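# Move clear prop from casket to bench, close lid

## Task

Lift the transparent prop out of the casket and place it on the bench somewhere outside the casket, then close the casket's lid so it lies flat; the result must hold once the robot lets go.

## Robot and tools

Robot: two arms, left_arm and right_arm, each ending in a sixteen-motor four-digit hand (index, middle, ring, thumb). right_arm has a right hand; left_arm has its mirror-image left hand. Calibrated bases in the scene frame: left_arm at (+0.037, +0.286, +0.047) m, quat_wxyz (+1.000, 0, 0, +0.021); right_arm at (-0.027, -0.298, +0.016) m, quat_wxyz (+1.000, 0, 0, -0.026). A camera stand is fixed to the floor behind the arms.

Frames. Scene frame: origin at table-top height, halfway between the nominal bases; +z up, +x out across the table, left_arm on the +y side (image left/right may differ). Fixed cameras and the table use the scene frame. Each arm reports hand poses, velocities, Hand target and wrist-camera poses in its own base frame. Motion offsets are expressed in the axes of that arm's current Hand target.

Hand point axes (right hand): +z runs along straightened fingers toward the tips; +x crosses the palm away from the thumb; the palm's face sits at y = -0.062 m. Knuckle hinges are at z = -0.017 m, fingertips reach 0.139 m beyond them. For the left hand, +x points toward the thumb, so the mast's x values flip sign. A rigid mast near the wrist (x +0.05 to +0.10, z -0.16 to -0.11, up to y = +0.06 m) can collide with things. Fingertips carry 0.03 m rubber caps; the rest is hard plastic.

execute_actions(actions, cameras). actions is a list of actions run in sequence; each action lasts 0.5 s and is a table of 1 to 15 rows, one row per 1/30 s control step; if fewer than 15 rows are given, the final row is held for the remaining steps. Every row is one flat list of 48 numbers, each in [-1, 1], covering both arms even when only one moves:
1-6: left_arm dx, dy, dz, rx, ry, rz.
7-22: left hand motor goals in HAND order.
23-24: left current_limit, speed.
25-30: right_arm dx, dy, dz, rx, ry, rz.
31-46: right hand motor goals.
47-48: right current_limit, speed.
The six arm numbers are an offset, not a pose: a displacement of the hand point from the Hand target held when that action began, in that target's axes. All rows of one action measure from that same starting target, not from the row before. Scale: 1.0 equals 0.6 m for dx/dy/dz and 180 degrees for rotation; rx, ry, rz form one rotation vector. Sending the same offset in a later action moves the hand further again; all zeros re-requests the current target.

HAND order (16 motors): index_mcp, index_abd, index_pip, index_dip, middle_mcp, middle_abd, middle_pip, middle_dip, ring_mcp, ring_abd, ring_pip, ring_dip, thumb_cmc, thumb_axl, thumb_mcp, thumb_ipl. Each number is an absolute hinge goal mapped linearly between the stops (degrees at +1, at -1; value when straight): finger _mcp (-18, +128; +0.75), _abd (-60, +60; +0.00), _pip (-29, +108; +0.58), _dip (-21, +117; +0.70); thumb_cmc (-20, +120; +0.71), thumb_axl (-27, +140; +0.68), thumb_mcp (-69, +109; +0.23), thumb_ipl (-77, +108; +0.17). Moving toward -1 curls fingers toward the palm and swings the thumb round in front of it. Zero is a real goal, not 'unchanged': to keep a hand as it is, resend its hand_goal, hand_current_limit and hand_speed. current_limit maps -1..+1 to 0..550 mA (floor 11 mA); speed sets hinge rate to (speed+1)/2 of 8.5 rad/s. Starting values: current_limit +0.4, speed -0.6; last values persist.

cameras: list of names (cam_head_left, cam_head_right, cam_high, cam_low, cam_left_wrist, cam_right_wrist), ["all"], or []. Images come back only when requested or when actions is empty. An unknown name invalidates the call.

zoom_image(camera, region): enlarges [x0, y0, x1, y1] pixels (origin top-left, at most 504 by 504) of that camera's most recent image; the camera must be among the newest images. read_manual(section) returns licence text only. finished_scene(scene) ends the current scene irrevocably; pass the current scene's number.

Results: end_effector_position (m) and end_effector_quat_wxyz per arm in its base frame; Hand target (last commanded pose after clipping, the base for the next offset); joint positions, velocities ('within noise' when still), joint torques (positive toward larger joint positions; numbers 3 and 4 wrap at ±28 N m); step readings of position during motion. Per hand: hand_goal, hand_measured (same scale), hand_current_ma (positive pushes toward -1), hand_state (moving, goal, blocked, overload), hand_current_limit, hand_speed. Possible MOTOR HOT and OVER-TEMPERATURE FAULT lines.

Behaviour: orientation commands are clipped to within 40 degrees of the measured one each step. The hand often rests a few centimetres short or off target, especially under load, as the elbow sags; send the remaining gap as a further offset, and aim higher when carrying. Tiny moves may not start. To stop pushing on something, command back past the hand point. A finger grips only while its goal lies beyond the object surface. Currents at 495 mA or more for 5 s shut a motor down for 10 s. Holding loads, long reach or pushing at unreachable poses heats motors; at 100 °C the arm drops. While you deliberate, the robot keeps its last command.

Avoid: dropping or releasing moving objects, slamming the lid, hard hits on fixed or heavy things, anything falling or left off the table, contact or squeezing between the two arms or hands, and arm stops. Smooth, low-effort motion is preferred.

Each tool is called after "Request:" as name(argument=value, ...) on one line, values as JSON.

## Session

Request:
execute_actions(actions=[])

Scene clock: 0.00 s.
left_arm: end_effector_position=(+0.2912, -0.3037, +0.2059) hand_goal=(+0.754, +0.000, +0.576, +0.696, +0.754, +0.000, +0.576, +0.696, +0.754, +0.000, +0.576, +0.696, +0.714, +0.678, +0.226, +0.168) hand_measured=(+0.754, +0.000, +0.576, +0.696, +0.754, +0.000, +0.576, +0.696, +0.754, +0.000, +0.576, +0.696, +0.714, +0.678, +0.226, +0.168) hand_current_ma=(+0, +0, +0, +0, +0, +0, +0, +0, +0, +0, +0, +0, +0, +0, +0, +0) hand_state=(goal, goal, goal, goal, goal, goal, goal, goal, goal, goal, goal, goal, goal, goal, goal, goal) hand_current_limit=0.40 hand_speed=-0.60 end_effector_quat_wxyz=(-0.024, +0.610, +0.791, -0.039) | right_arm: end_effector_position=(+0.3826, -0.1355, +0.1327) hand_goal=(+0.754, +0.000, +0.576, +0.696, +0.754, +0.000, +0.576, +0.696, +0.754, +0.000, +0.576, +0.696, +0.714, +0.678, +0.226, +0.168) hand_measured=(+0.754, +0.000, +0.576, +0.696, +0.754, +0.000, +0.576, +0.696, +0.754, +0.000, +0.576, +0.696, +0.714, +0.678, +0.226, +0.168) hand_current_ma=(+0, +0, +0, +0, +0, +0, +0, +0, +0, +0, +0, +0, +0, +0, +0, +0) hand_state=(goal, goal, goal, goal, goal, goal, goal, goal, goal, goal, goal, goal, goal, goal, goal, goal) hand_current_limit=0.40 hand_speed=-0.60 end_effector_quat_wxyz=(+0.131, +0.493, +0.848, -0.143)
Joint positions: left_arm=[-0.977 1.428 1.285 -1.448 0.089 -1.235] | right_arm=[-0.316 1.143 0.779 -1.002 0.334 -0.869]
Joint velocities: within noise
Joint torques (N m): no reading
Heat: left arm: hottest shoulder 31 °C; right arm: hottest shoulder 29 °C.
Hand target: left_arm +0.2949, -0.3091, +0.2117; -0.016, +0.610, +0.791, -0.041 | right_arm +0.3898, -0.1378, +0.1407; +0.138, +0.494, +0.847, -0.141

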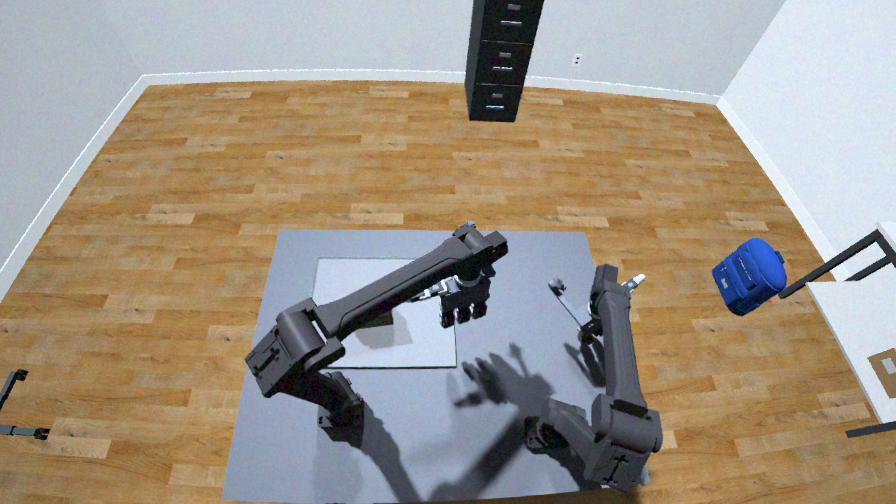

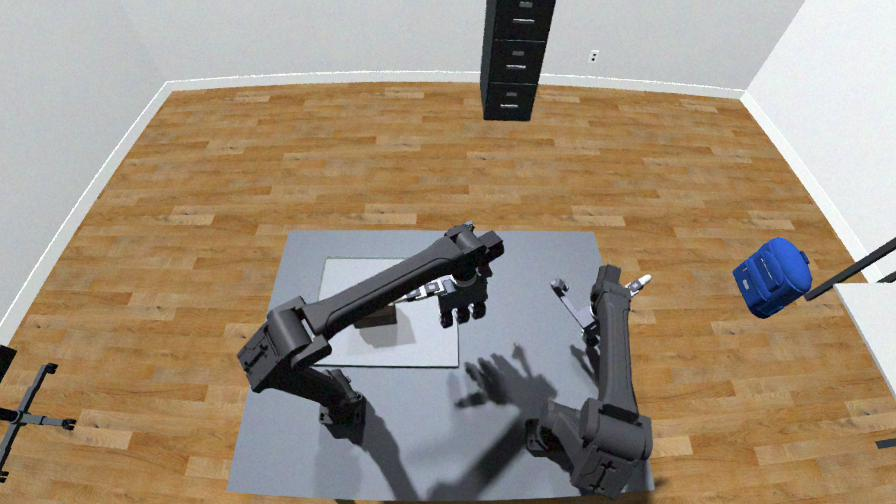

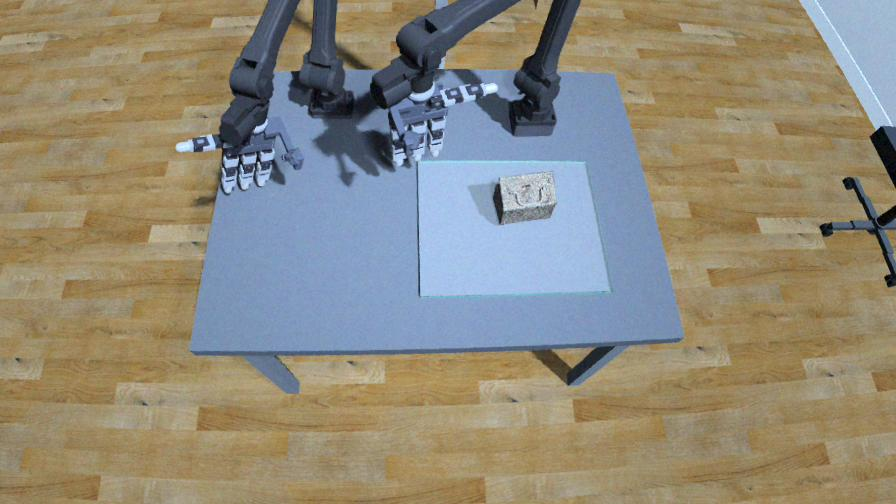

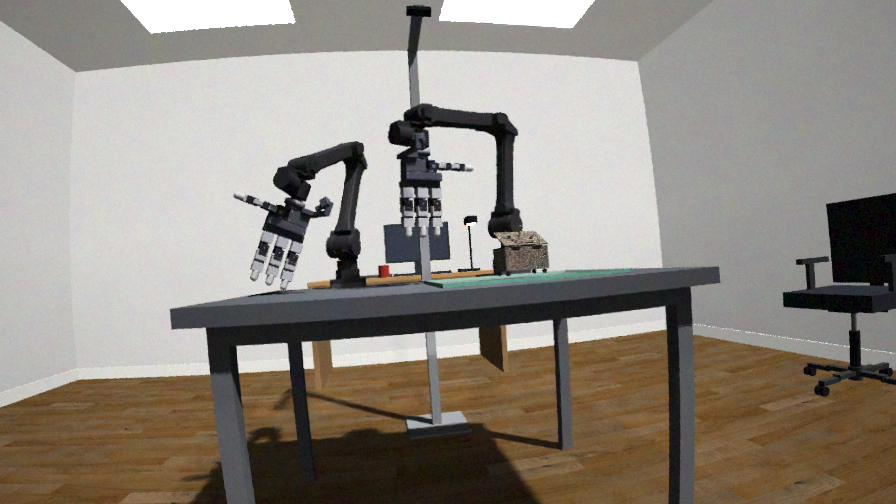

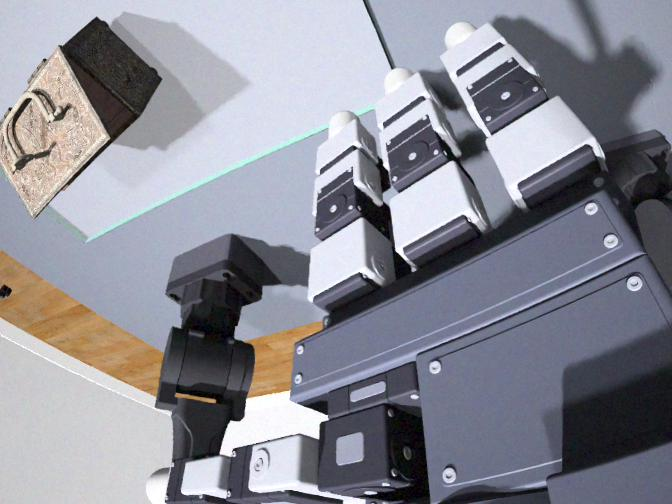

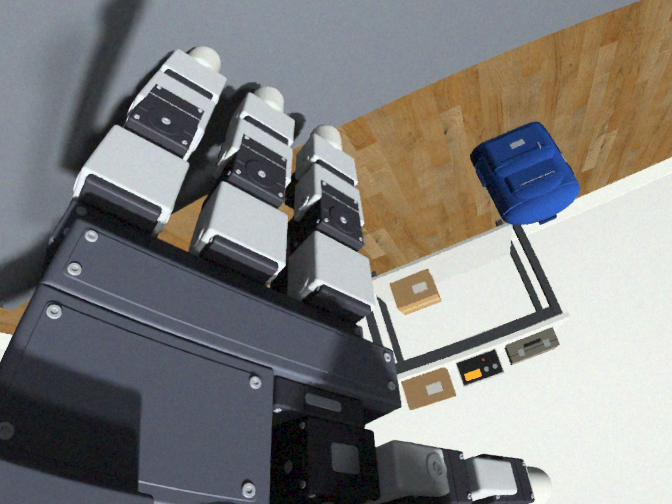

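Request:
zoom_image(camera="cam_high", region=[460, 150, 600, 240])

Request:
zoom_image(camera="cam_low", region=[460, 210, 600, 290])

Request:
zoom_image(camera="cam_left_wrist", region=[0, 0, 260, 230])

Request:
zoom_image(camera="cam_head_left", region=[220, 220, 640, 500])

Scaled by 3.600.

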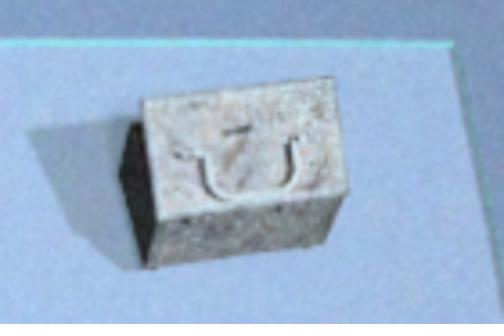

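Scaled by 3.600.

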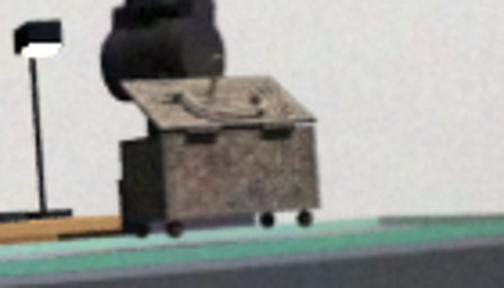

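Scaled by 1.938 from the camera's 672x504 image, which has a finer 960x720 frame.

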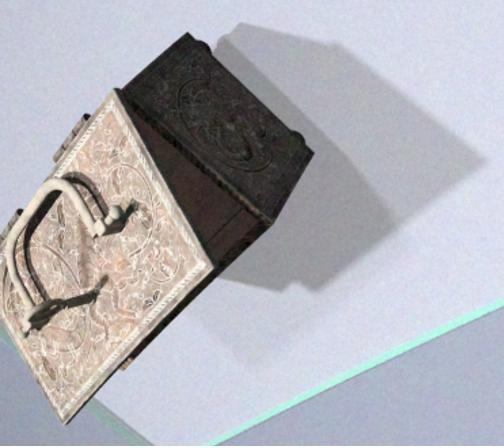

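Scaled by 1.200.

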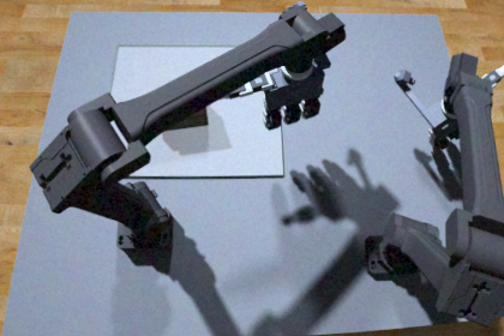

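Request:
execute_actions(actions=[[[0,0,-0.12,0,0,0,0.754,0,0.576,0.696,0.754,0,0.576,0.696,0.754,0,0.576,0.696,0.714,0.678,0.226,0.168,0.4,-0.6,0,0,0,0,0,0,0.754,0,0.576,0.696,0.754,0,0.576,0.696,0.754,0,0.576,0.696,0.714,0.678,0.226,0.168,0.4,-0.6]],[[0,0,-0.12,0,0,0,0.754,0,0.576,0.696,0.754,0,0.576,0.696,0.754,0,0.576,0.696,0.714,0.678,0.226,0.168,0.4,-0.6,0,0,0,0,0,0,0.754,0,0.576,0.696,0.754,0,0.576,0.696,0.754,0,0.576,0.696,0.714,0.678,0.226,0.168,0.4,-0.6]],[[0.1094,0.1456,0,0,0,-0.0833,0.754,0,0.576,0.696,0.754,0,0.576,0.696,0.754,0,0.576,0.696,0.714,0.678,0.226,0.168,0.4,-0.6,0,0,0,0,0,0,0.754,0,0.576,0.696,0.754,0,0.576,0.696,0.754,0,0.576,0.696,0.714,0.678,0.226,0.168,0.4,-0.6]],[[0.1094,0.1456,0,0,0,-0.0833,0.754,0,0.576,0.696,0.754,0,0.576,0.696,0.754,0,0.576,0.696,0.714,0.678,0.226,0.168,0.4,-0.6,0,0,0,0,0,0,0.754,0,0.576,0.696,0.754,0,0.576,0.696,0.754,0,0.576,0.696,0.714,0.678,0.226,0.168,0.4,-0.6]]], cameras=["cam_left_wrist"])

Scene clock: 16.33 s.
left_arm: end_effector_position=(+0.4095, -0.1102, +0.3347) hand_goal=(+0.754, +0.000, +0.576, +0.696, +0.754, +0.000, +0.576, +0.696, +0.754, +0.000, +0.576, +0.696, +0.714, +0.678, +0.226, +0.168) hand_measured=(+0.752, +0.000, +0.576, +0.696, +0.752, +0.000, +0.576, +0.696, +0.752, +0.000, +0.576, +0.696, +0.714, +0.678, +0.222, +0.168) hand_current_ma=(-3, +0, +1, +0, -3, +0, +1, +0, -3, +0, +1, +0, +0, -1, -10, -1) hand_state=(goal, goal, goal, goal, goal, goal, goal, goal, goal, goal, goal, goal, goal, goal, goal, goal) hand_current_limit=0.40 hand_speed=-0.60 end_effector_quat_wxyz=(+0.031, +0.380, +0.924, -0.026) | right_arm: end_effector_position=(+0.3826, -0.1355, +0.1327) hand_goal=(+0.754, +0.000, +0.576, +0.696, +0.754, +0.000, +0.576, +0.696, +0.754, +0.000, +0.576, +0.696, +0.714, +0.678, +0.226, +0.168) hand_measured=(+0.754, +0.000, +0.576, +0.696, +0.754, +0.000, +0.576, +0.696, +0.754, +0.000, +0.576, +0.696, +0.714, +0.678, +0.224, +0.168) hand_current_ma=(+0, +0, +0, +0, +0, +0, +0, +0, +0, +0, +0, +0, +0, +0, -1, +0) hand_state=(goal, goal, goal, goal, goal, goal, goal, goal, goal, goal, goal, goal, goal, goal, goal, goal) hand_current_limit=0.40 hand_speed=-0.60 end_effector_quat_wxyz=(+0.131, +0.493, +0.848, -0.143)
Joint positions: left_arm=[-0.45 1.386 1.571 -1.691 0.048 -1.242] | right_arm=[-0.316 1.143 0.779 -1.002 0.334 -0.869]
Joint torques (N m): left_arm=[-1.61 -9.7 10.66 0.06 0.16 -0.01] | right_arm=[-0.91 -5.83 11.11 0.62 0.35 0.13]
Heat: left arm: hottest shoulder 32 °C; right arm: hottest shoulder 29 °C.
Hand target: left_arm +0.4163, -0.1169, +0.3382; -0.026, +0.384, +0.922, -0.036 | right_arm +0.3898, -0.1378, +0.1407; +0.138, +0.494, +0.847, -0.141
Off the commanded pose: left_arm 0.010 m, 7 deg | right_arm 0.011 m, 1 deg.
joint sent to its limit (left arm) — joint 4 (wrist pitch), lower limit. The joint targets are off in orientation, not in position.
Step readings (end_effector_position of left_arm | right_arm):
0: (+0.2912, -0.3037, +0.2059) | (+0.3826, -0.1355, +0.1327)
1: (+0.2911, -0.3035, +0.2059) | (+0.3826, -0.1355, +0.1327)
2: (+0.2898, -0.3017, +0.2071) | (+0.3826, -0.1355, +0.1327)
4: (+0.2868, -0.2968, +0.2155) | (+0.3826, -0.1355, +0.1327)
8: (+0.2890, -0.2974, +0.2437) | (+0.3826, -0.1355, +0.1327)
15: (+0.2916, -0.2999, +0.2652) | (+0.3826, -0.1355, +0.1327)
16: (+0.2913, -0.2994, +0.2655) | (+0.3826, -0.1355, +0.1327)
17: (+0.2911, -0.2982, +0.2673) | (+0.3826, -0.1355, +0.1327)
19: (+0.2920, -0.2963, +0.2765) | (+0.3826, -0.1355, +0.1327)
23: (+0.2968, -0.2985, +0.3080) | (+0.3826, -0.1355, +0.1327)
30: (+0.2974, -0.2978, +0.3403) | (+0.3826, -0.1355, +0.1327)
31: (+0.2977, -0.2975, +0.3406) | (+0.3826, -0.1355, +0.1327)
32: (+0.2996, -0.2955, +0.3404) | (+0.3826, -0.1355, +0.1327)
34: (+0.3125, -0.2812, +0.3400) | (+0.3826, -0.1355, +0.1327)
38: (+0.3520, -0.2300, +0.3407) | (+0.3826, -0.1355, +0.1327)
45: (+0.3674, -0.2050, +0.3410) | (+0.3826, -0.1355, +0.1327)
46: (+0.3671, -0.2055, +0.3410) | (+0.3826, -0.1355, +0.1327)
47: (+0.3681, -0.2036, +0.3408) | (+0.3826, -0.1355, +0.1327)
49: (+0.3745, -0.1908, +0.3403) | (+0.3826, -0.1355, +0.1327)
53: (+0.3976, -0.1361, +0.3408) | (+0.3826, -0.1355, +0.1327)
60: (+0.4087, -0.1070, +0.3378) | (+0.3826, -0.1355, +0.1327)
Images, in order (width x height): cam_left_wrist 672x504.

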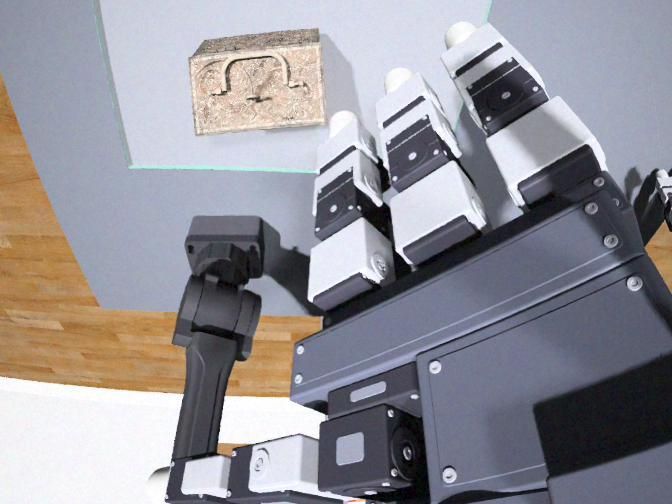

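Request:
execute_actions(actions=[[[0.1094,0.1456,0,0,0,-0.0833,0.754,0,0.576,0.696,0.754,0,0.576,0.696,0.754,0,0.576,0.696,0.714,0.678,0.226,0.168,0.4,-0.6,0,0,0,0,0,0,0.754,0,0.576,0.696,0.754,0,0.576,0.696,0.754,0,0.576,0.696,0.714,0.678,0.226,0.168,0.4,-0.6]],[[0.1094,0.1456,0,0,0,-0.0833,0.754,0,0.576,0.696,0.754,0,0.576,0.696,0.754,0,0.576,0.696,0.714,0.678,0.226,0.168,0.4,-0.6,0,0,0,0,0,0,0.754,0,0.576,0.696,0.754,0,0.576,0.696,0.754,0,0.576,0.696,0.714,0.678,0.226,0.168,0.4,-0.6]],[[0.1094,0.1456,0,0,0,-0.0833,0.754,0,0.576,0.696,0.754,0,0.576,0.696,0.754,0,0.576,0.696,0.714,0.678,0.226,0.168,0.4,-0.6,0,0,0,0,0,0,0.754,0,0.576,0.696,0.754,0,0.576,0.696,0.754,0,0.576,0.696,0.714,0.678,0.226,0.168,0.4,-0.6]],[[0.1094,0.1456,0,0,0,-0.0833,0.754,0,0.576,0.696,0.754,0,0.576,0.696,0.754,0,0.576,0.696,0.714,0.678,0.226,0.168,0.4,-0.6,0,0,0,0,0,0,0.754,0,0.576,0.696,0.754,0,0.576,0.696,0.754,0,0.576,0.696,0.714,0.678,0.226,0.168,0.4,-0.6]],[[0.1094,0.1456,0,0,0,-0.0833,0.754,0,0.576,0.696,0.754,0,0.576,0.696,0.754,0,0.576,0.696,0.714,0.678,0.226,0.168,0.4,-0.6,0,0,0,0,0,0,0.754,0,0.576,0.696,0.754,0,0.576,0.696,0.754,0,0.576,0.696,0.714,0.678,0.226,0.168,0.4,-0.6]]], cameras=["all"])

Request:
zoom_image(camera="cam_head_left", region=[300, 240, 480, 380])

Request:
zoom_image(camera="cam_head_right", region=[320, 260, 420, 340])

Scene clock: 20.67 s.
left_arm: end_effector_position=(+0.2243, +0.3572, +0.3369) hand_goal=(+0.754, +0.000, +0.576, +0.696, +0.754, +0.000, +0.576, +0.696, +0.754, +0.000, +0.576, +0.696, +0.714, +0.678, +0.226, +0.168) hand_measured=(+0.754, +0.000, +0.576, +0.696, +0.754, +0.000, +0.576, +0.696, +0.752, +0.000, +0.576, +0.696, +0.714, +0.678, +0.222, +0.168) hand_current_ma=(-1, +0, +1, +0, -2, +0, +1, +0, -2, +0, +1, +0, +1, -1, -10, -1) hand_state=(goal, goal, goal, goal, goal, goal, goal, goal, goal, goal, goal, goal, goal, goal, goal, goal) hand_current_limit=0.40 hand_speed=-0.60 end_effector_quat_wxyz=(+0.010, -0.259, +0.965, +0.033) | right_arm: end_effector_position=(+0.3826, -0.1355, +0.1327) hand_goal=(+0.754, +0.000, +0.576, +0.696, +0.754, +0.000, +0.576, +0.696, +0.754, +0.000, +0.576, +0.696, +0.714, +0.678, +0.226, +0.168) hand_measured=(+0.754, +0.000, +0.576, +0.696, +0.754, +0.000, +0.576, +0.696, +0.754, +0.000, +0.576, +0.696, +0.714, +0.678, +0.224, +0.168) hand_current_ma=(+0, +0, +0, +0, +0, +0, +0, +0, +0, +0, +0, +0, +0, +0, -1, +0) hand_state=(goal, goal, goal, goal, goal, goal, goal, goal, goal, goal, goal, goal, goal, goal, goal, goal) hand_current_limit=0.40 hand_speed=-0.60 end_effector_quat_wxyz=(+0.131, +0.493, +0.848, -0.143)
Joint positions: left_arm=[0.782 1.395 1.565 -1.691 -0.047 -1.313] | right_arm=[-0.316 1.143 0.779 -1.002 0.334 -0.869]
Joint torques (N m): left_arm=[-1.55 -10.29 8.12 0.08 0.05 -0.03] | right_arm=[-1.08 -5.77 11.12 0.64 0.36 0.13]
Heat: left arm: hottest shoulder 32 °C; right arm: hottest shoulder 29 °C.
Hand target: left_arm +0.2279, +0.3567, +0.3308; -0.043, -0.256, +0.966, -0.012 | right_arm +0.3898, -0.1378, +0.1407; +0.138, +0.494, +0.847, -0.141
Off the commanded pose: left_arm 0.007 m, 8 deg | right_arm 0.011 m, 1 deg.
joint sent to its limit (left arm) — joint 4 (wrist pitch), lower limit. The joint targets are off in orientation, not in position.
Step readings (end_effector_position of left_arm | right_arm):
0: (+0.4095, -0.1102, +0.3347) | (+0.3826, -0.1355, +0.1327)
1: (+0.4096, -0.1101, +0.3347) | (+0.3826, -0.1355, +0.1327)
2: (+0.4100, -0.1081, +0.3345) | (+0.3826, -0.1355, +0.1327)
4: (+0.4133, -0.0922, +0.3342) | (+0.3826, -0.1355, +0.1327)
8: (+0.4220, -0.0329, +0.3349) | (+0.3826, -0.1355, +0.1327)
15: (+0.4238, -0.0017, +0.3351) | (+0.3826, -0.1355, +0.1327)
16: (+0.4240, -0.0022, +0.3348) | (+0.3826, -0.1355, +0.1327)
17: (+0.4239, +0.0000, +0.3345) | (+0.3826, -0.1355, +0.1327)
19: (+0.4231, +0.0141, +0.3342) | (+0.3826, -0.1355, +0.1327)
23: (+0.4168, +0.0723, +0.3350) | (+0.3826, -0.1355, +0.1327)
30: (+0.4110, +0.1046, +0.3346) | (+0.3826, -0.1355, +0.1327)
31: (+0.4113, +0.1042, +0.3342) | (+0.3826, -0.1355, +0.1327)
32: (+0.4107, +0.1062, +0.3339) | (+0.3826, -0.1355, +0.1327)
34: (+0.4064, +0.1198, +0.3337) | (+0.3826, -0.1355, +0.1327)
38: (+0.3858, +0.1743, +0.3347) | (+0.3826, -0.1355, +0.1327)
45: (+0.3713, +0.2044, +0.3354) | (+0.3826, -0.1355, +0.1327)
46: (+0.3716, +0.2040, +0.3352) | (+0.3826, -0.1355, +0.1327)
47: (+0.3703, +0.2060, +0.3351) | (+0.3826, -0.1355, +0.1327)
49: (+0.3628, +0.2179, +0.3349) | (+0.3826, -0.1355, +0.1327)
53: (+0.3292, +0.2655, +0.3361) | (+0.3826, -0.1355, +0.1327)
60: (+0.3073, +0.2911, +0.3371) | (+0.3826, -0.1355, +0.1327)
61: (+0.3076, +0.2908, +0.3371) | (+0.3826, -0.1355, +0.1327)
62: (+0.3059, +0.2924, +0.3370) | (+0.3826, -0.1355, +0.1327)
64: (+0.2955, +0.3020, +0.3365) | (+0.3826, -0.1355, +0.1327)
68: (+0.2504, +0.3389, +0.3359) | (+0.3826, -0.1355, +0.1327)
75: (+0.2226, +0.3582, +0.3369) | (+0.3826, -0.1355, +0.1327)

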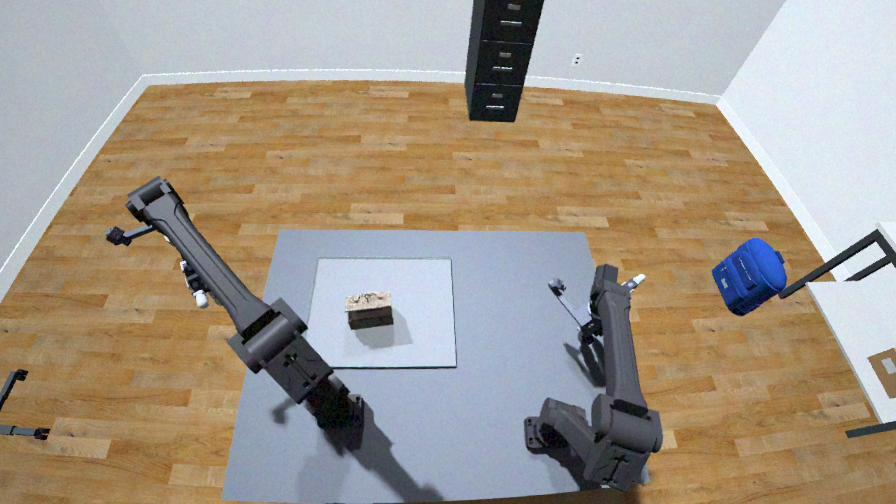

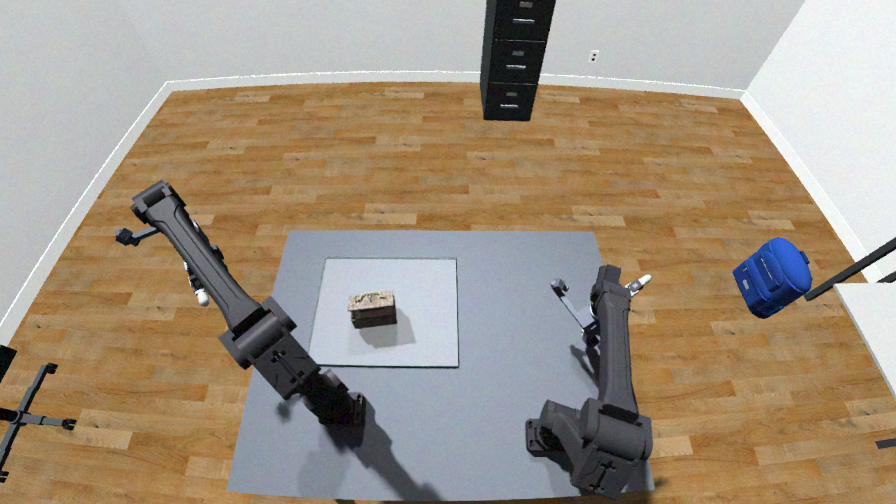

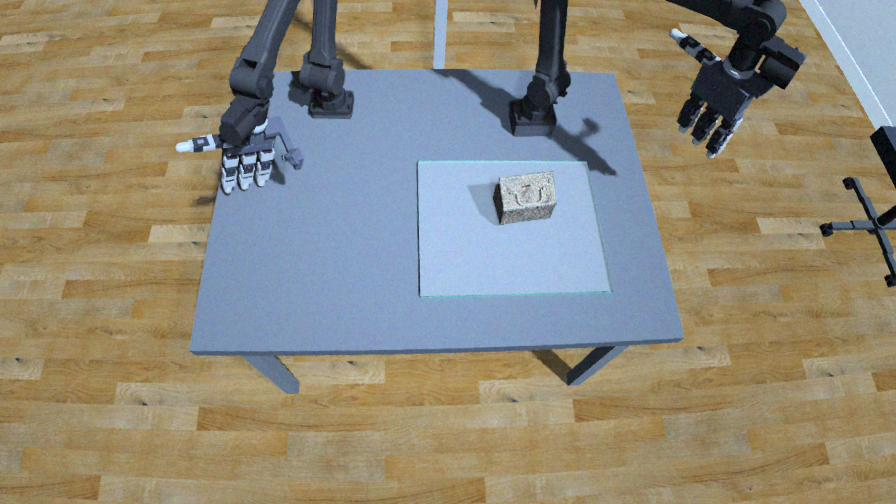

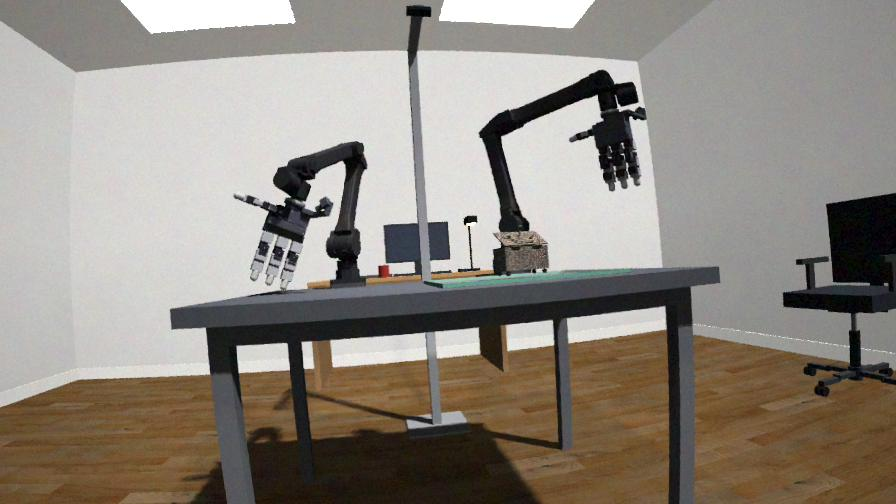

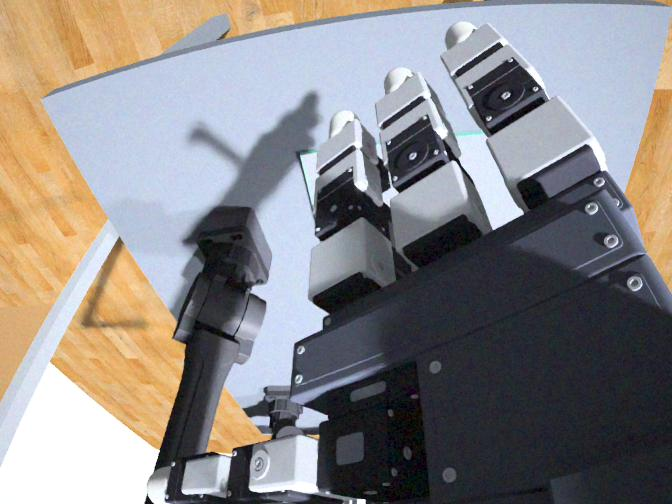

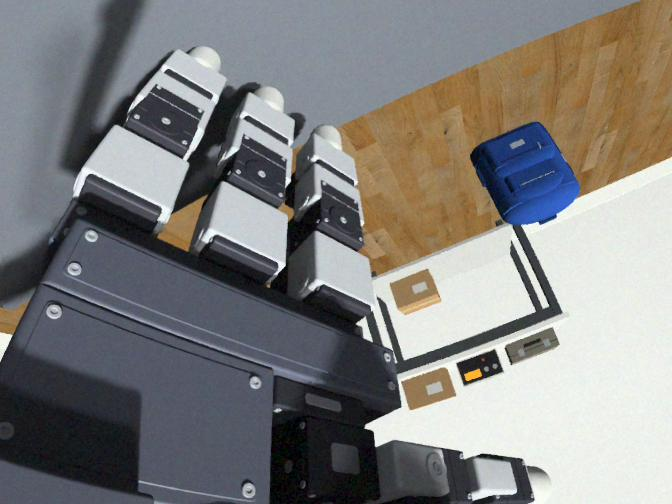

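Scaled by 2.800.

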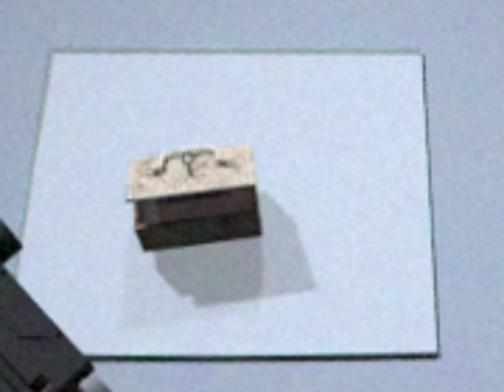

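Scaled by 5.040.

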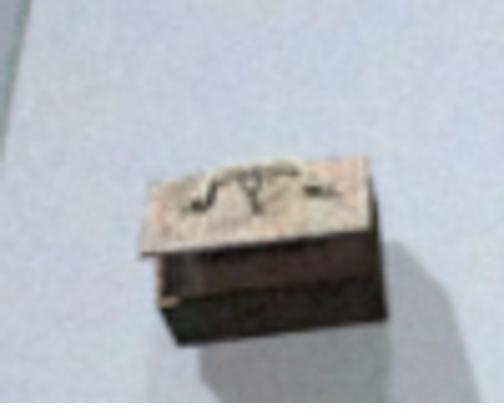

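Request:
execute_actions(actions=[[[-0.016,-0.214,0.135,0,0,0.194,0.754,0,0.576,0.696,0.754,0,0.576,0.696,0.754,0,0.576,0.696,0.714,0.678,0.226,0.168,0.4,-0.6,0,0,0,0,0,0,0.754,0,0.576,0.696,0.754,0,0.576,0.696,0.754,0,0.576,0.696,0.714,0.678,0.226,0.168,0.4,-0.6]],[[-0.007,-0.083,0.067,0,0,0.2056,0.754,0,0.576,0.696,0.754,0,0.576,0.696,0.754,0,0.576,0.696,0.714,0.678,0.226,0.168,0.4,-0.6,0,0,0,0,0,0,0.754,0,0.576,0.696,0.754,0,0.576,0.696,0.754,0,0.576,0.696,0.714,0.678,0.226,0.168,0.4,-0.6]]], cameras=["cam_left_wrist"])

Scene clock: 33.20 s.
left_arm: end_effector_position=(+0.2928, +0.1934, +0.2141) hand_goal=(+0.754, +0.000, +0.576, +0.696, +0.754, +0.000, +0.576, +0.696, +0.754, +0.000, +0.576, +0.696, +0.714, +0.678, +0.226, +0.168) hand_measured=(+0.752, +0.000, +0.576, +0.696, +0.752, +0.000, +0.576, +0.696, +0.752, +0.000, +0.576, +0.696, +0.714, +0.678, +0.222, +0.168) hand_current_ma=(-3, +0, +1, +0, -3, +0, +1, +0, -3, +0, +1, +0, +0, -1, -10, -1) hand_state=(goal, goal, goal, goal, goal, goal, goal, goal, goal, goal, goal, goal, goal, goal, goal, goal) hand_current_limit=0.40 hand_speed=-0.60 end_effector_quat_wxyz=(-0.032, +0.355, +0.934, -0.034) | right_arm: end_effector_position=(+0.3826, -0.1355, +0.1327) hand_goal=(+0.754, +0.000, +0.576, +0.696, +0.754, +0.000, +0.576, +0.696, +0.754, +0.000, +0.576, +0.696, +0.714, +0.678, +0.226, +0.168) hand_measured=(+0.754, +0.000, +0.576, +0.696, +0.754, +0.000, +0.576, +0.696, +0.754, +0.000, +0.576, +0.696, +0.714, +0.678, +0.224, +0.168) hand_current_ma=(+0, +0, +0, +0, +0, +0, +0, +0, +0, +0, +0, +0, +0, +0, -1, +0) hand_state=(goal, goal, goal, goal, goal, goal, goal, goal, goal, goal, goal, goal, goal, goal, goal, goal) hand_current_limit=0.40 hand_speed=-0.60 end_effector_quat_wxyz=(+0.131, +0.493, +0.848, -0.143)
Joint positions: left_arm=[0.429 1.129 1.037 -1.573 0.002 -0.415] | right_arm=[-0.316 1.143 0.779 -1.002 0.334 -0.869]
Joint torques (N m): left_arm=[0.15 -7.41 7.17 0.4 0.13 0.05] | right_arm=[-1.03 -5.77 11.14 0.62 0.35 0.13]
Heat: left arm: hottest shoulder 32 °C; right arm: hottest shoulder 29 °C.
Hand target: left_arm +0.2904, +0.1944, +0.2117; -0.027, +0.360, +0.932, -0.035 | right_arm +0.3898, -0.1378, +0.1407; +0.138, +0.494, +0.847, -0.141
Off the commanded pose: left_arm 0.003 m, 1 deg | right_arm 0.011 m, 1 deg.
Step readings (end_effector_position of left_arm | right_arm):
0: (+0.2243, +0.3572, +0.3369) | (+0.3826, -0.1355, +0.1327)
1: (+0.2247, +0.3568, +0.3362) | (+0.3826, -0.1355, +0.1327)
2: (+0.2274, +0.3533, +0.3312) | (+0.3826, -0.1355, +0.1327)
4: (+0.2355, +0.3336, +0.3106) | (+0.3826, -0.1355, +0.1327)
8: (+0.2658, +0.2680, +0.2583) | (+0.3826, -0.1355, +0.1327)
15: (+0.2943, +0.2439, +0.2444) | (+0.3826, -0.1355, +0.1327)
16: (+0.2948, +0.2443, +0.2452) | (+0.3826, -0.1355, +0.1327)
17: (+0.2956, +0.2433, +0.2435) | (+0.3826, -0.1355, +0.1327)
19: (+0.2894, +0.2341, +0.2335) | (+0.3826, -0.1355, +0.1327)
23: (+0.2756, +0.2020, +0.2118) | (+0.3826, -0.1355, +0.1327)
30: (+0.2878, +0.1933, +0.2171) | (+0.3826, -0.1355, +0.1327)
Images, in order (width x height): cam_left_wrist 672x504.

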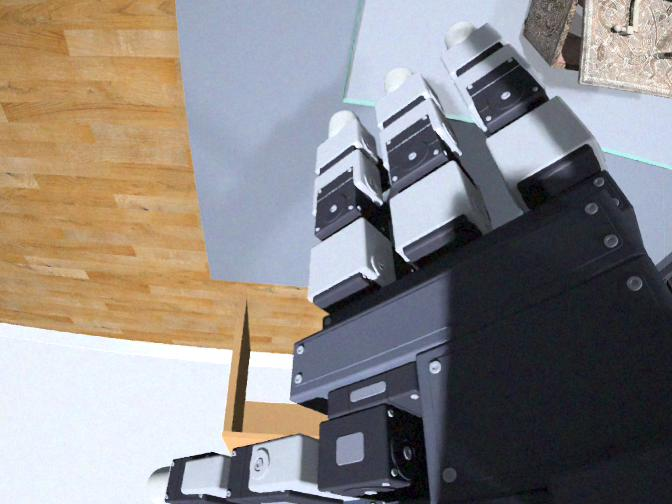

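Request:
zoom_image(camera="cam_left_wrist", region=[472, 0, 672, 150])

Scaled by 2.520 from the camera's 672x504 image, which has a finer 960x720 frame.

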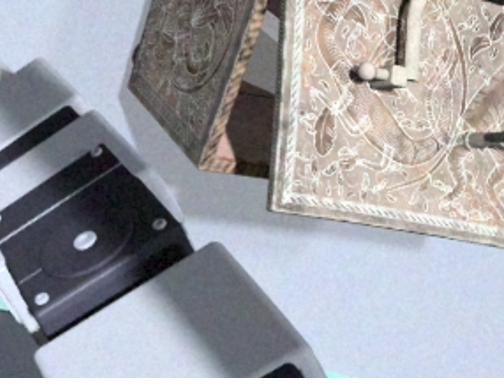

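Request:
execute_actions(actions=[[[-0.0235,-0.1,0.033,0,0,0.194,0.754,0,0.576,0.696,0.754,0,0.576,0.696,0.754,0,0.576,0.696,0.714,0.678,0.226,0.168,0.4,-0.6,0,0,0,0,0,0,0.754,0,0.576,0.696,0.754,0,0.576,0.696,0.754,0,0.576,0.696,0.714,0.678,0.226,0.168,0.4,-0.6]],[[-0.134,-0.0626,0.0125,0,0,0.014,0.754,0,0.576,0.696,0.754,0,0.576,0.696,0.754,0,0.576,0.696,0.714,0.678,0.226,0.168,0.4,-0.6,0,0,0,0,0,0,0.754,0,0.576,0.696,0.754,0,0.576,0.696,0.754,0,0.576,0.696,0.714,0.678,0.226,0.168,0.4,-0.6]]], cameras=["cam_left_wrist","cam_high","cam_low","cam_head_left"])

Scene clock: 39.63 s.
left_arm: end_effector_position=(+0.2434, +0.0540, +0.1973) hand_goal=(+0.754, +0.000, +0.576, +0.696, +0.754, +0.000, +0.576, +0.696, +0.754, +0.000, +0.576, +0.696, +0.714, +0.678, +0.226, +0.168) hand_measured=(+0.752, +0.000, +0.576, +0.696, +0.752, +0.000, +0.576, +0.696, +0.752, +0.000, +0.576, +0.696, +0.714, +0.678, +0.222, +0.168) hand_current_ma=(-6, +0, +1, +0, -6, +0, +0, +0, -5, +0, +0, +0, -1, -1, -10, -1) hand_state=(goal, goal, goal, goal, goal, goal, goal, goal, goal, goal, goal, goal, goal, goal, goal, goal) hand_current_limit=0.40 hand_speed=-0.60 end_effector_quat_wxyz=(-0.009, +0.642, +0.765, -0.039) | right_arm: end_effector_position=(+0.3826, -0.1355, +0.1327) hand_goal=(+0.754, +0.000, +0.576, +0.696, +0.754, +0.000, +0.576, +0.696, +0.754, +0.000, +0.576, +0.696, +0.714, +0.678, +0.226, +0.168) hand_measured=(+0.754, +0.000, +0.576, +0.696, +0.754, +0.000, +0.576, +0.696, +0.754, +0.000, +0.576, +0.696, +0.714, +0.678, +0.224, +0.168) hand_current_ma=(+0, +0, +0, +0, +0, +0, +0, +0, +0, +0, +0, +0, +0, +0, -1, +0) hand_state=(goal, goal, goal, goal, goal, goal, goal, goal, goal, goal, goal, goal, goal, goal, goal, goal) hand_current_limit=0.40 hand_speed=-0.60 end_effector_quat_wxyz=(+0.131, +0.493, +0.848, -0.143)
Joint positions: left_arm=[0.148 0.779 0.795 -1.657 0.039 -0.025] | right_arm=[-0.316 1.143 0.779 -1.002 0.334 -0.869]
Joint torques (N m): left_arm=[-1.32 -1.61 7.84 -0.03 -0.03 -0.18] | right_arm=[-1.14 -5.83 11.17 0.62 0.36 0.12]
Heat: left arm: hottest shoulder 32 °C; right arm: hottest shoulder 29 °C.
Hand target: left_arm +0.2401, +0.0527, +0.1948; -0.014, +0.640, +0.767, -0.042 | right_arm +0.3898, -0.1378, +0.1407; +0.138, +0.494, +0.847, -0.141
Off the commanded pose: left_arm 0.004 m, 1 deg | right_arm 0.011 m, 1 deg.
Step readings (end_effector_position of left_arm | right_arm):
0: (+0.2928, +0.1933, +0.2141) | (+0.3826, -0.1355, +0.1327)
1: (+0.2928, +0.1931, +0.2137) | (+0.3826, -0.1355, +0.1327)
2: (+0.2919, +0.1910, +0.2115) | (+0.3826, -0.1355, +0.1327)
4: (+0.2828, +0.1825, +0.2031) | (+0.3826, -0.1355, +0.1327)
8: (+0.2574, +0.1556, +0.1919) | (+0.3826, -0.1355, +0.1327)
15: (+0.2580, +0.1437, +0.2025) | (+0.3826, -0.1355, +0.1327)
16: (+0.2582, +0.1431, +0.2021) | (+0.3826, -0.1355, +0.1327)
17: (+0.2575, +0.1401, +0.2004) | (+0.3826, -0.1355, +0.1327)
19: (+0.2560, +0.1227, +0.1954) | (+0.3826, -0.1355, +0.1327)
23: (+0.2474, +0.0746, +0.1912) | (+0.3826, -0.1355, +0.1327)
30: (+0.2446, +0.0534, +0.1974) | (+0.3826, -0.1355, +0.1327)
Images, in order (width x height): cam_head_left 896x504, cam_high 896x504, cam_low 896x504, cam_left_wrist 672x504.

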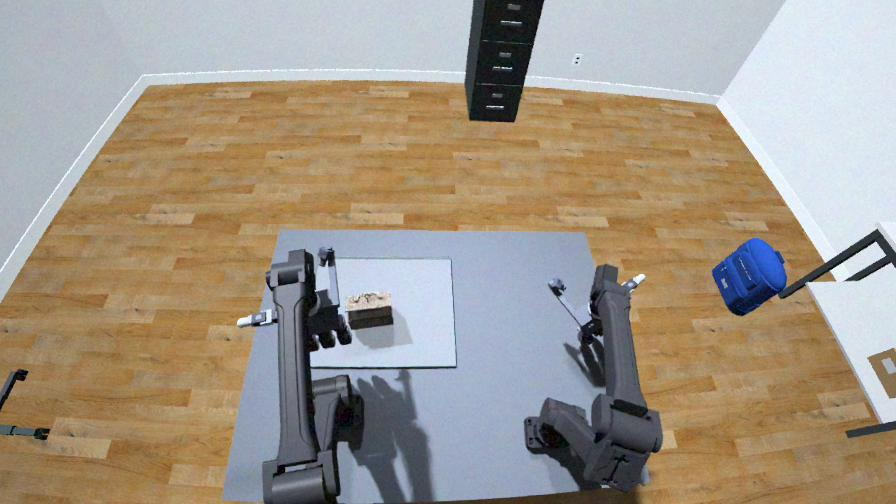

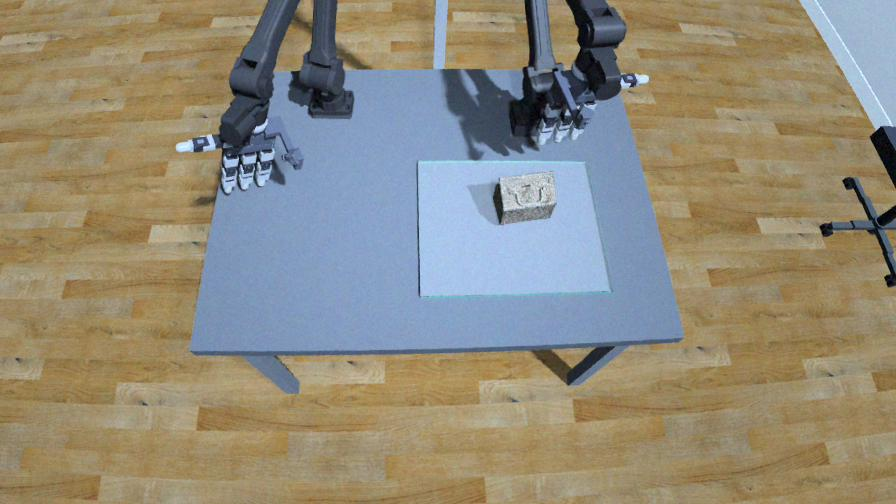

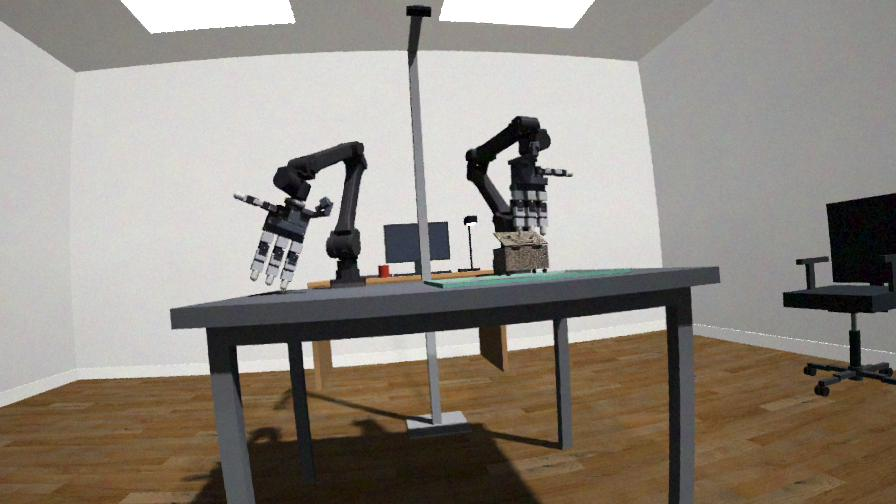

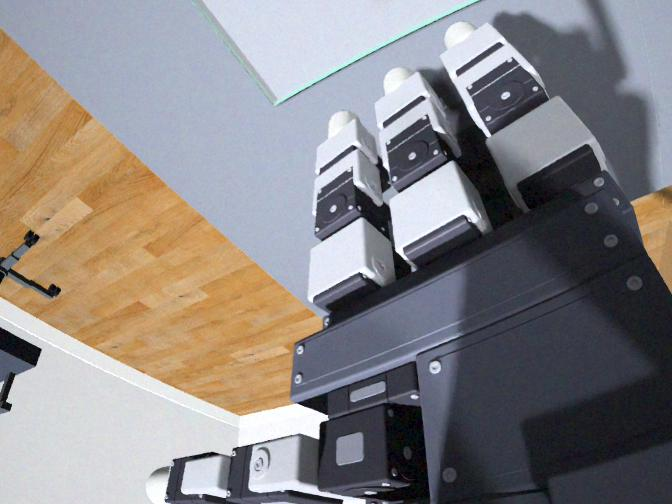

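Request:
execute_actions(actions=[[[-0.1425,-0.048,0.033,0,0,0.014,0.754,0,0.576,0.696,0.754,0,0.576,0.696,0.754,0,0.576,0.696,0.714,0.678,0.226,0.168,0.4,-0.6,0,0,0,0,0,0,0.754,0,0.576,0.696,0.754,0,0.576,0.696,0.754,0,0.576,0.696,0.714,0.678,0.226,0.168,0.4,-0.6]]], cameras=["cam_high","cam_low"])

Request:
zoom_image(camera="cam_high", region=[460, 100, 620, 240])

Request:
zoom_image(camera="cam_low", region=[460, 150, 600, 290])

Scene clock: 42.97 s.
left_arm: end_effector_position=(+0.2241, -0.0363, +0.1839) hand_goal=(+0.754, +0.000, +0.576, +0.696, +0.754, +0.000, +0.576, +0.696, +0.754, +0.000, +0.576, +0.696, +0.714, +0.678, +0.226, +0.168) hand_measured=(+0.752, +0.000, +0.576, +0.696, +0.752, +0.000, +0.576, +0.696, +0.752, +0.000, +0.576, +0.696, +0.714, +0.678, +0.222, +0.168) hand_current_ma=(-5, +0, +1, +0, -5, +0, +0, +0, -4, +0, +0, +0, -1, -1, -10, -1) hand_state=(goal, goal, goal, goal, goal, goal, goal, goal, goal, goal, goal, goal, goal, goal, goal, goal) hand_current_limit=0.40 hand_speed=-0.60 end_effector_quat_wxyz=(-0.007, +0.661, +0.749, -0.045) | right_arm: end_effector_position=(+0.3826, -0.1355, +0.1327) hand_goal=(+0.754, +0.000, +0.576, +0.696, +0.754, +0.000, +0.576, +0.696, +0.754, +0.000, +0.576, +0.696, +0.714, +0.678, +0.226, +0.168) hand_measured=(+0.754, +0.000, +0.576, +0.696, +0.754, +0.000, +0.576, +0.696, +0.754, +0.000, +0.576, +0.696, +0.714, +0.678, +0.224, +0.168) hand_current_ma=(+0, +0, +0, +0, +0, +0, +0, +0, +0, +0, +0, +0, +0, +0, -1, +0) hand_state=(goal, goal, goal, goal, goal, goal, goal, goal, goal, goal, goal, goal, goal, goal, goal, goal) hand_current_limit=0.40 hand_speed=-0.60 end_effector_quat_wxyz=(+0.131, +0.493, +0.848, -0.143)
Joint positions: left_arm=[-0.36 0.738 0.745 -1.623 0.08 -0.484] | right_arm=[-0.316 1.143 0.779 -1.002 0.334 -0.869]
Joint torques (N m): left_arm=[-1.49 0.09 8.16 0.75 0.01 -0.14] | right_arm=[-1.14 -5.71 11.11 0.61 0.36 0.13]
Heat: left arm: hottest shoulder 32 °C; right arm: hottest shoulder 29 °C.
Hand target: left_arm +0.2258, -0.0373, +0.1801; -0.014, +0.657, +0.753, -0.042 | right_arm +0.3898, -0.1378, +0.1407; +0.138, +0.494, +0.847, -0.141
Off the commanded pose: left_arm 0.004 m, 1 deg | right_arm 0.011 m, 1 deg.
Step readings (end_effector_position of left_arm | right_arm):
0: (+0.2434, +0.0541, +0.1973) | (+0.3826, -0.1355, +0.1327)
1: (+0.2434, +0.0536, +0.1973) | (+0.3826, -0.1355, +0.1327)
2: (+0.2431, +0.0504, +0.1963) | (+0.3826, -0.1355, +0.1327)
4: (+0.2410, +0.0268, +0.1911) | (+0.3826, -0.1355, +0.1327)
8: (+0.2292, -0.0214, +0.1825) | (+0.3826, -0.1355, +0.1327)
15: (+0.2258, -0.0407, +0.1833) | (+0.3826, -0.1355, +0.1327)
Images, in order (width x height): cam_high 896x504, cam_low 896x504.

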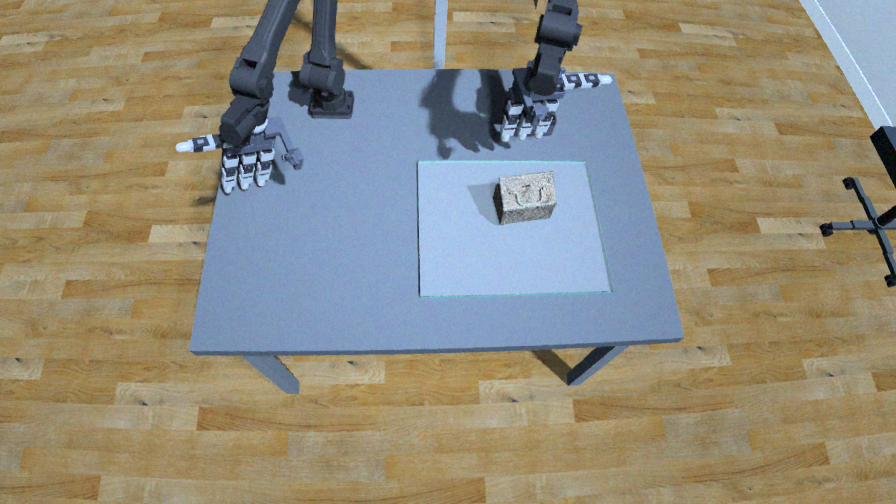

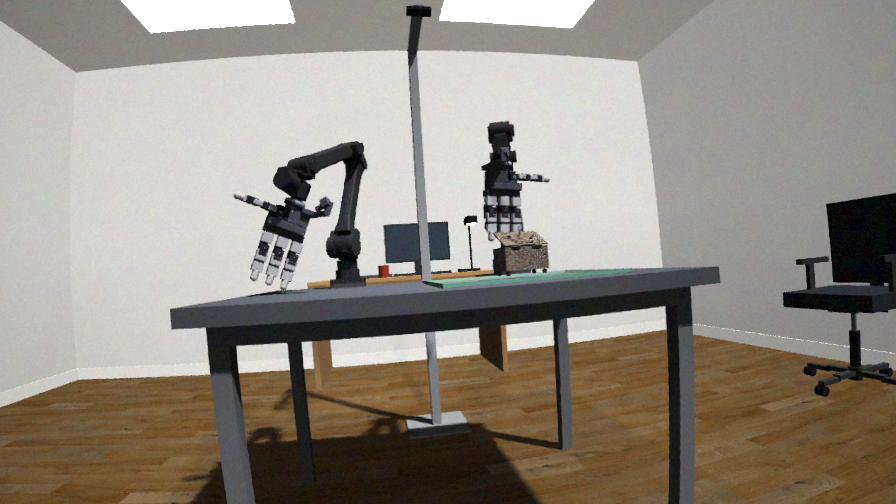

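Scaled by 3.150.

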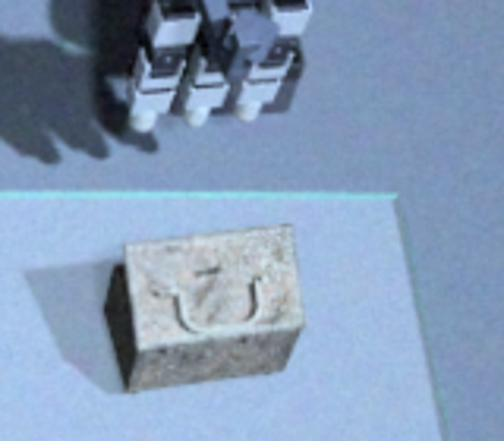

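Scaled by 3.600.

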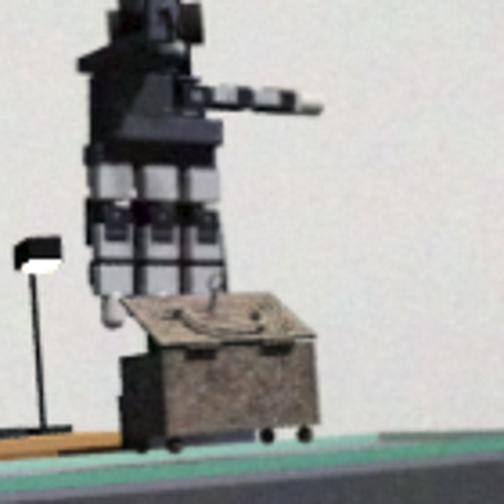

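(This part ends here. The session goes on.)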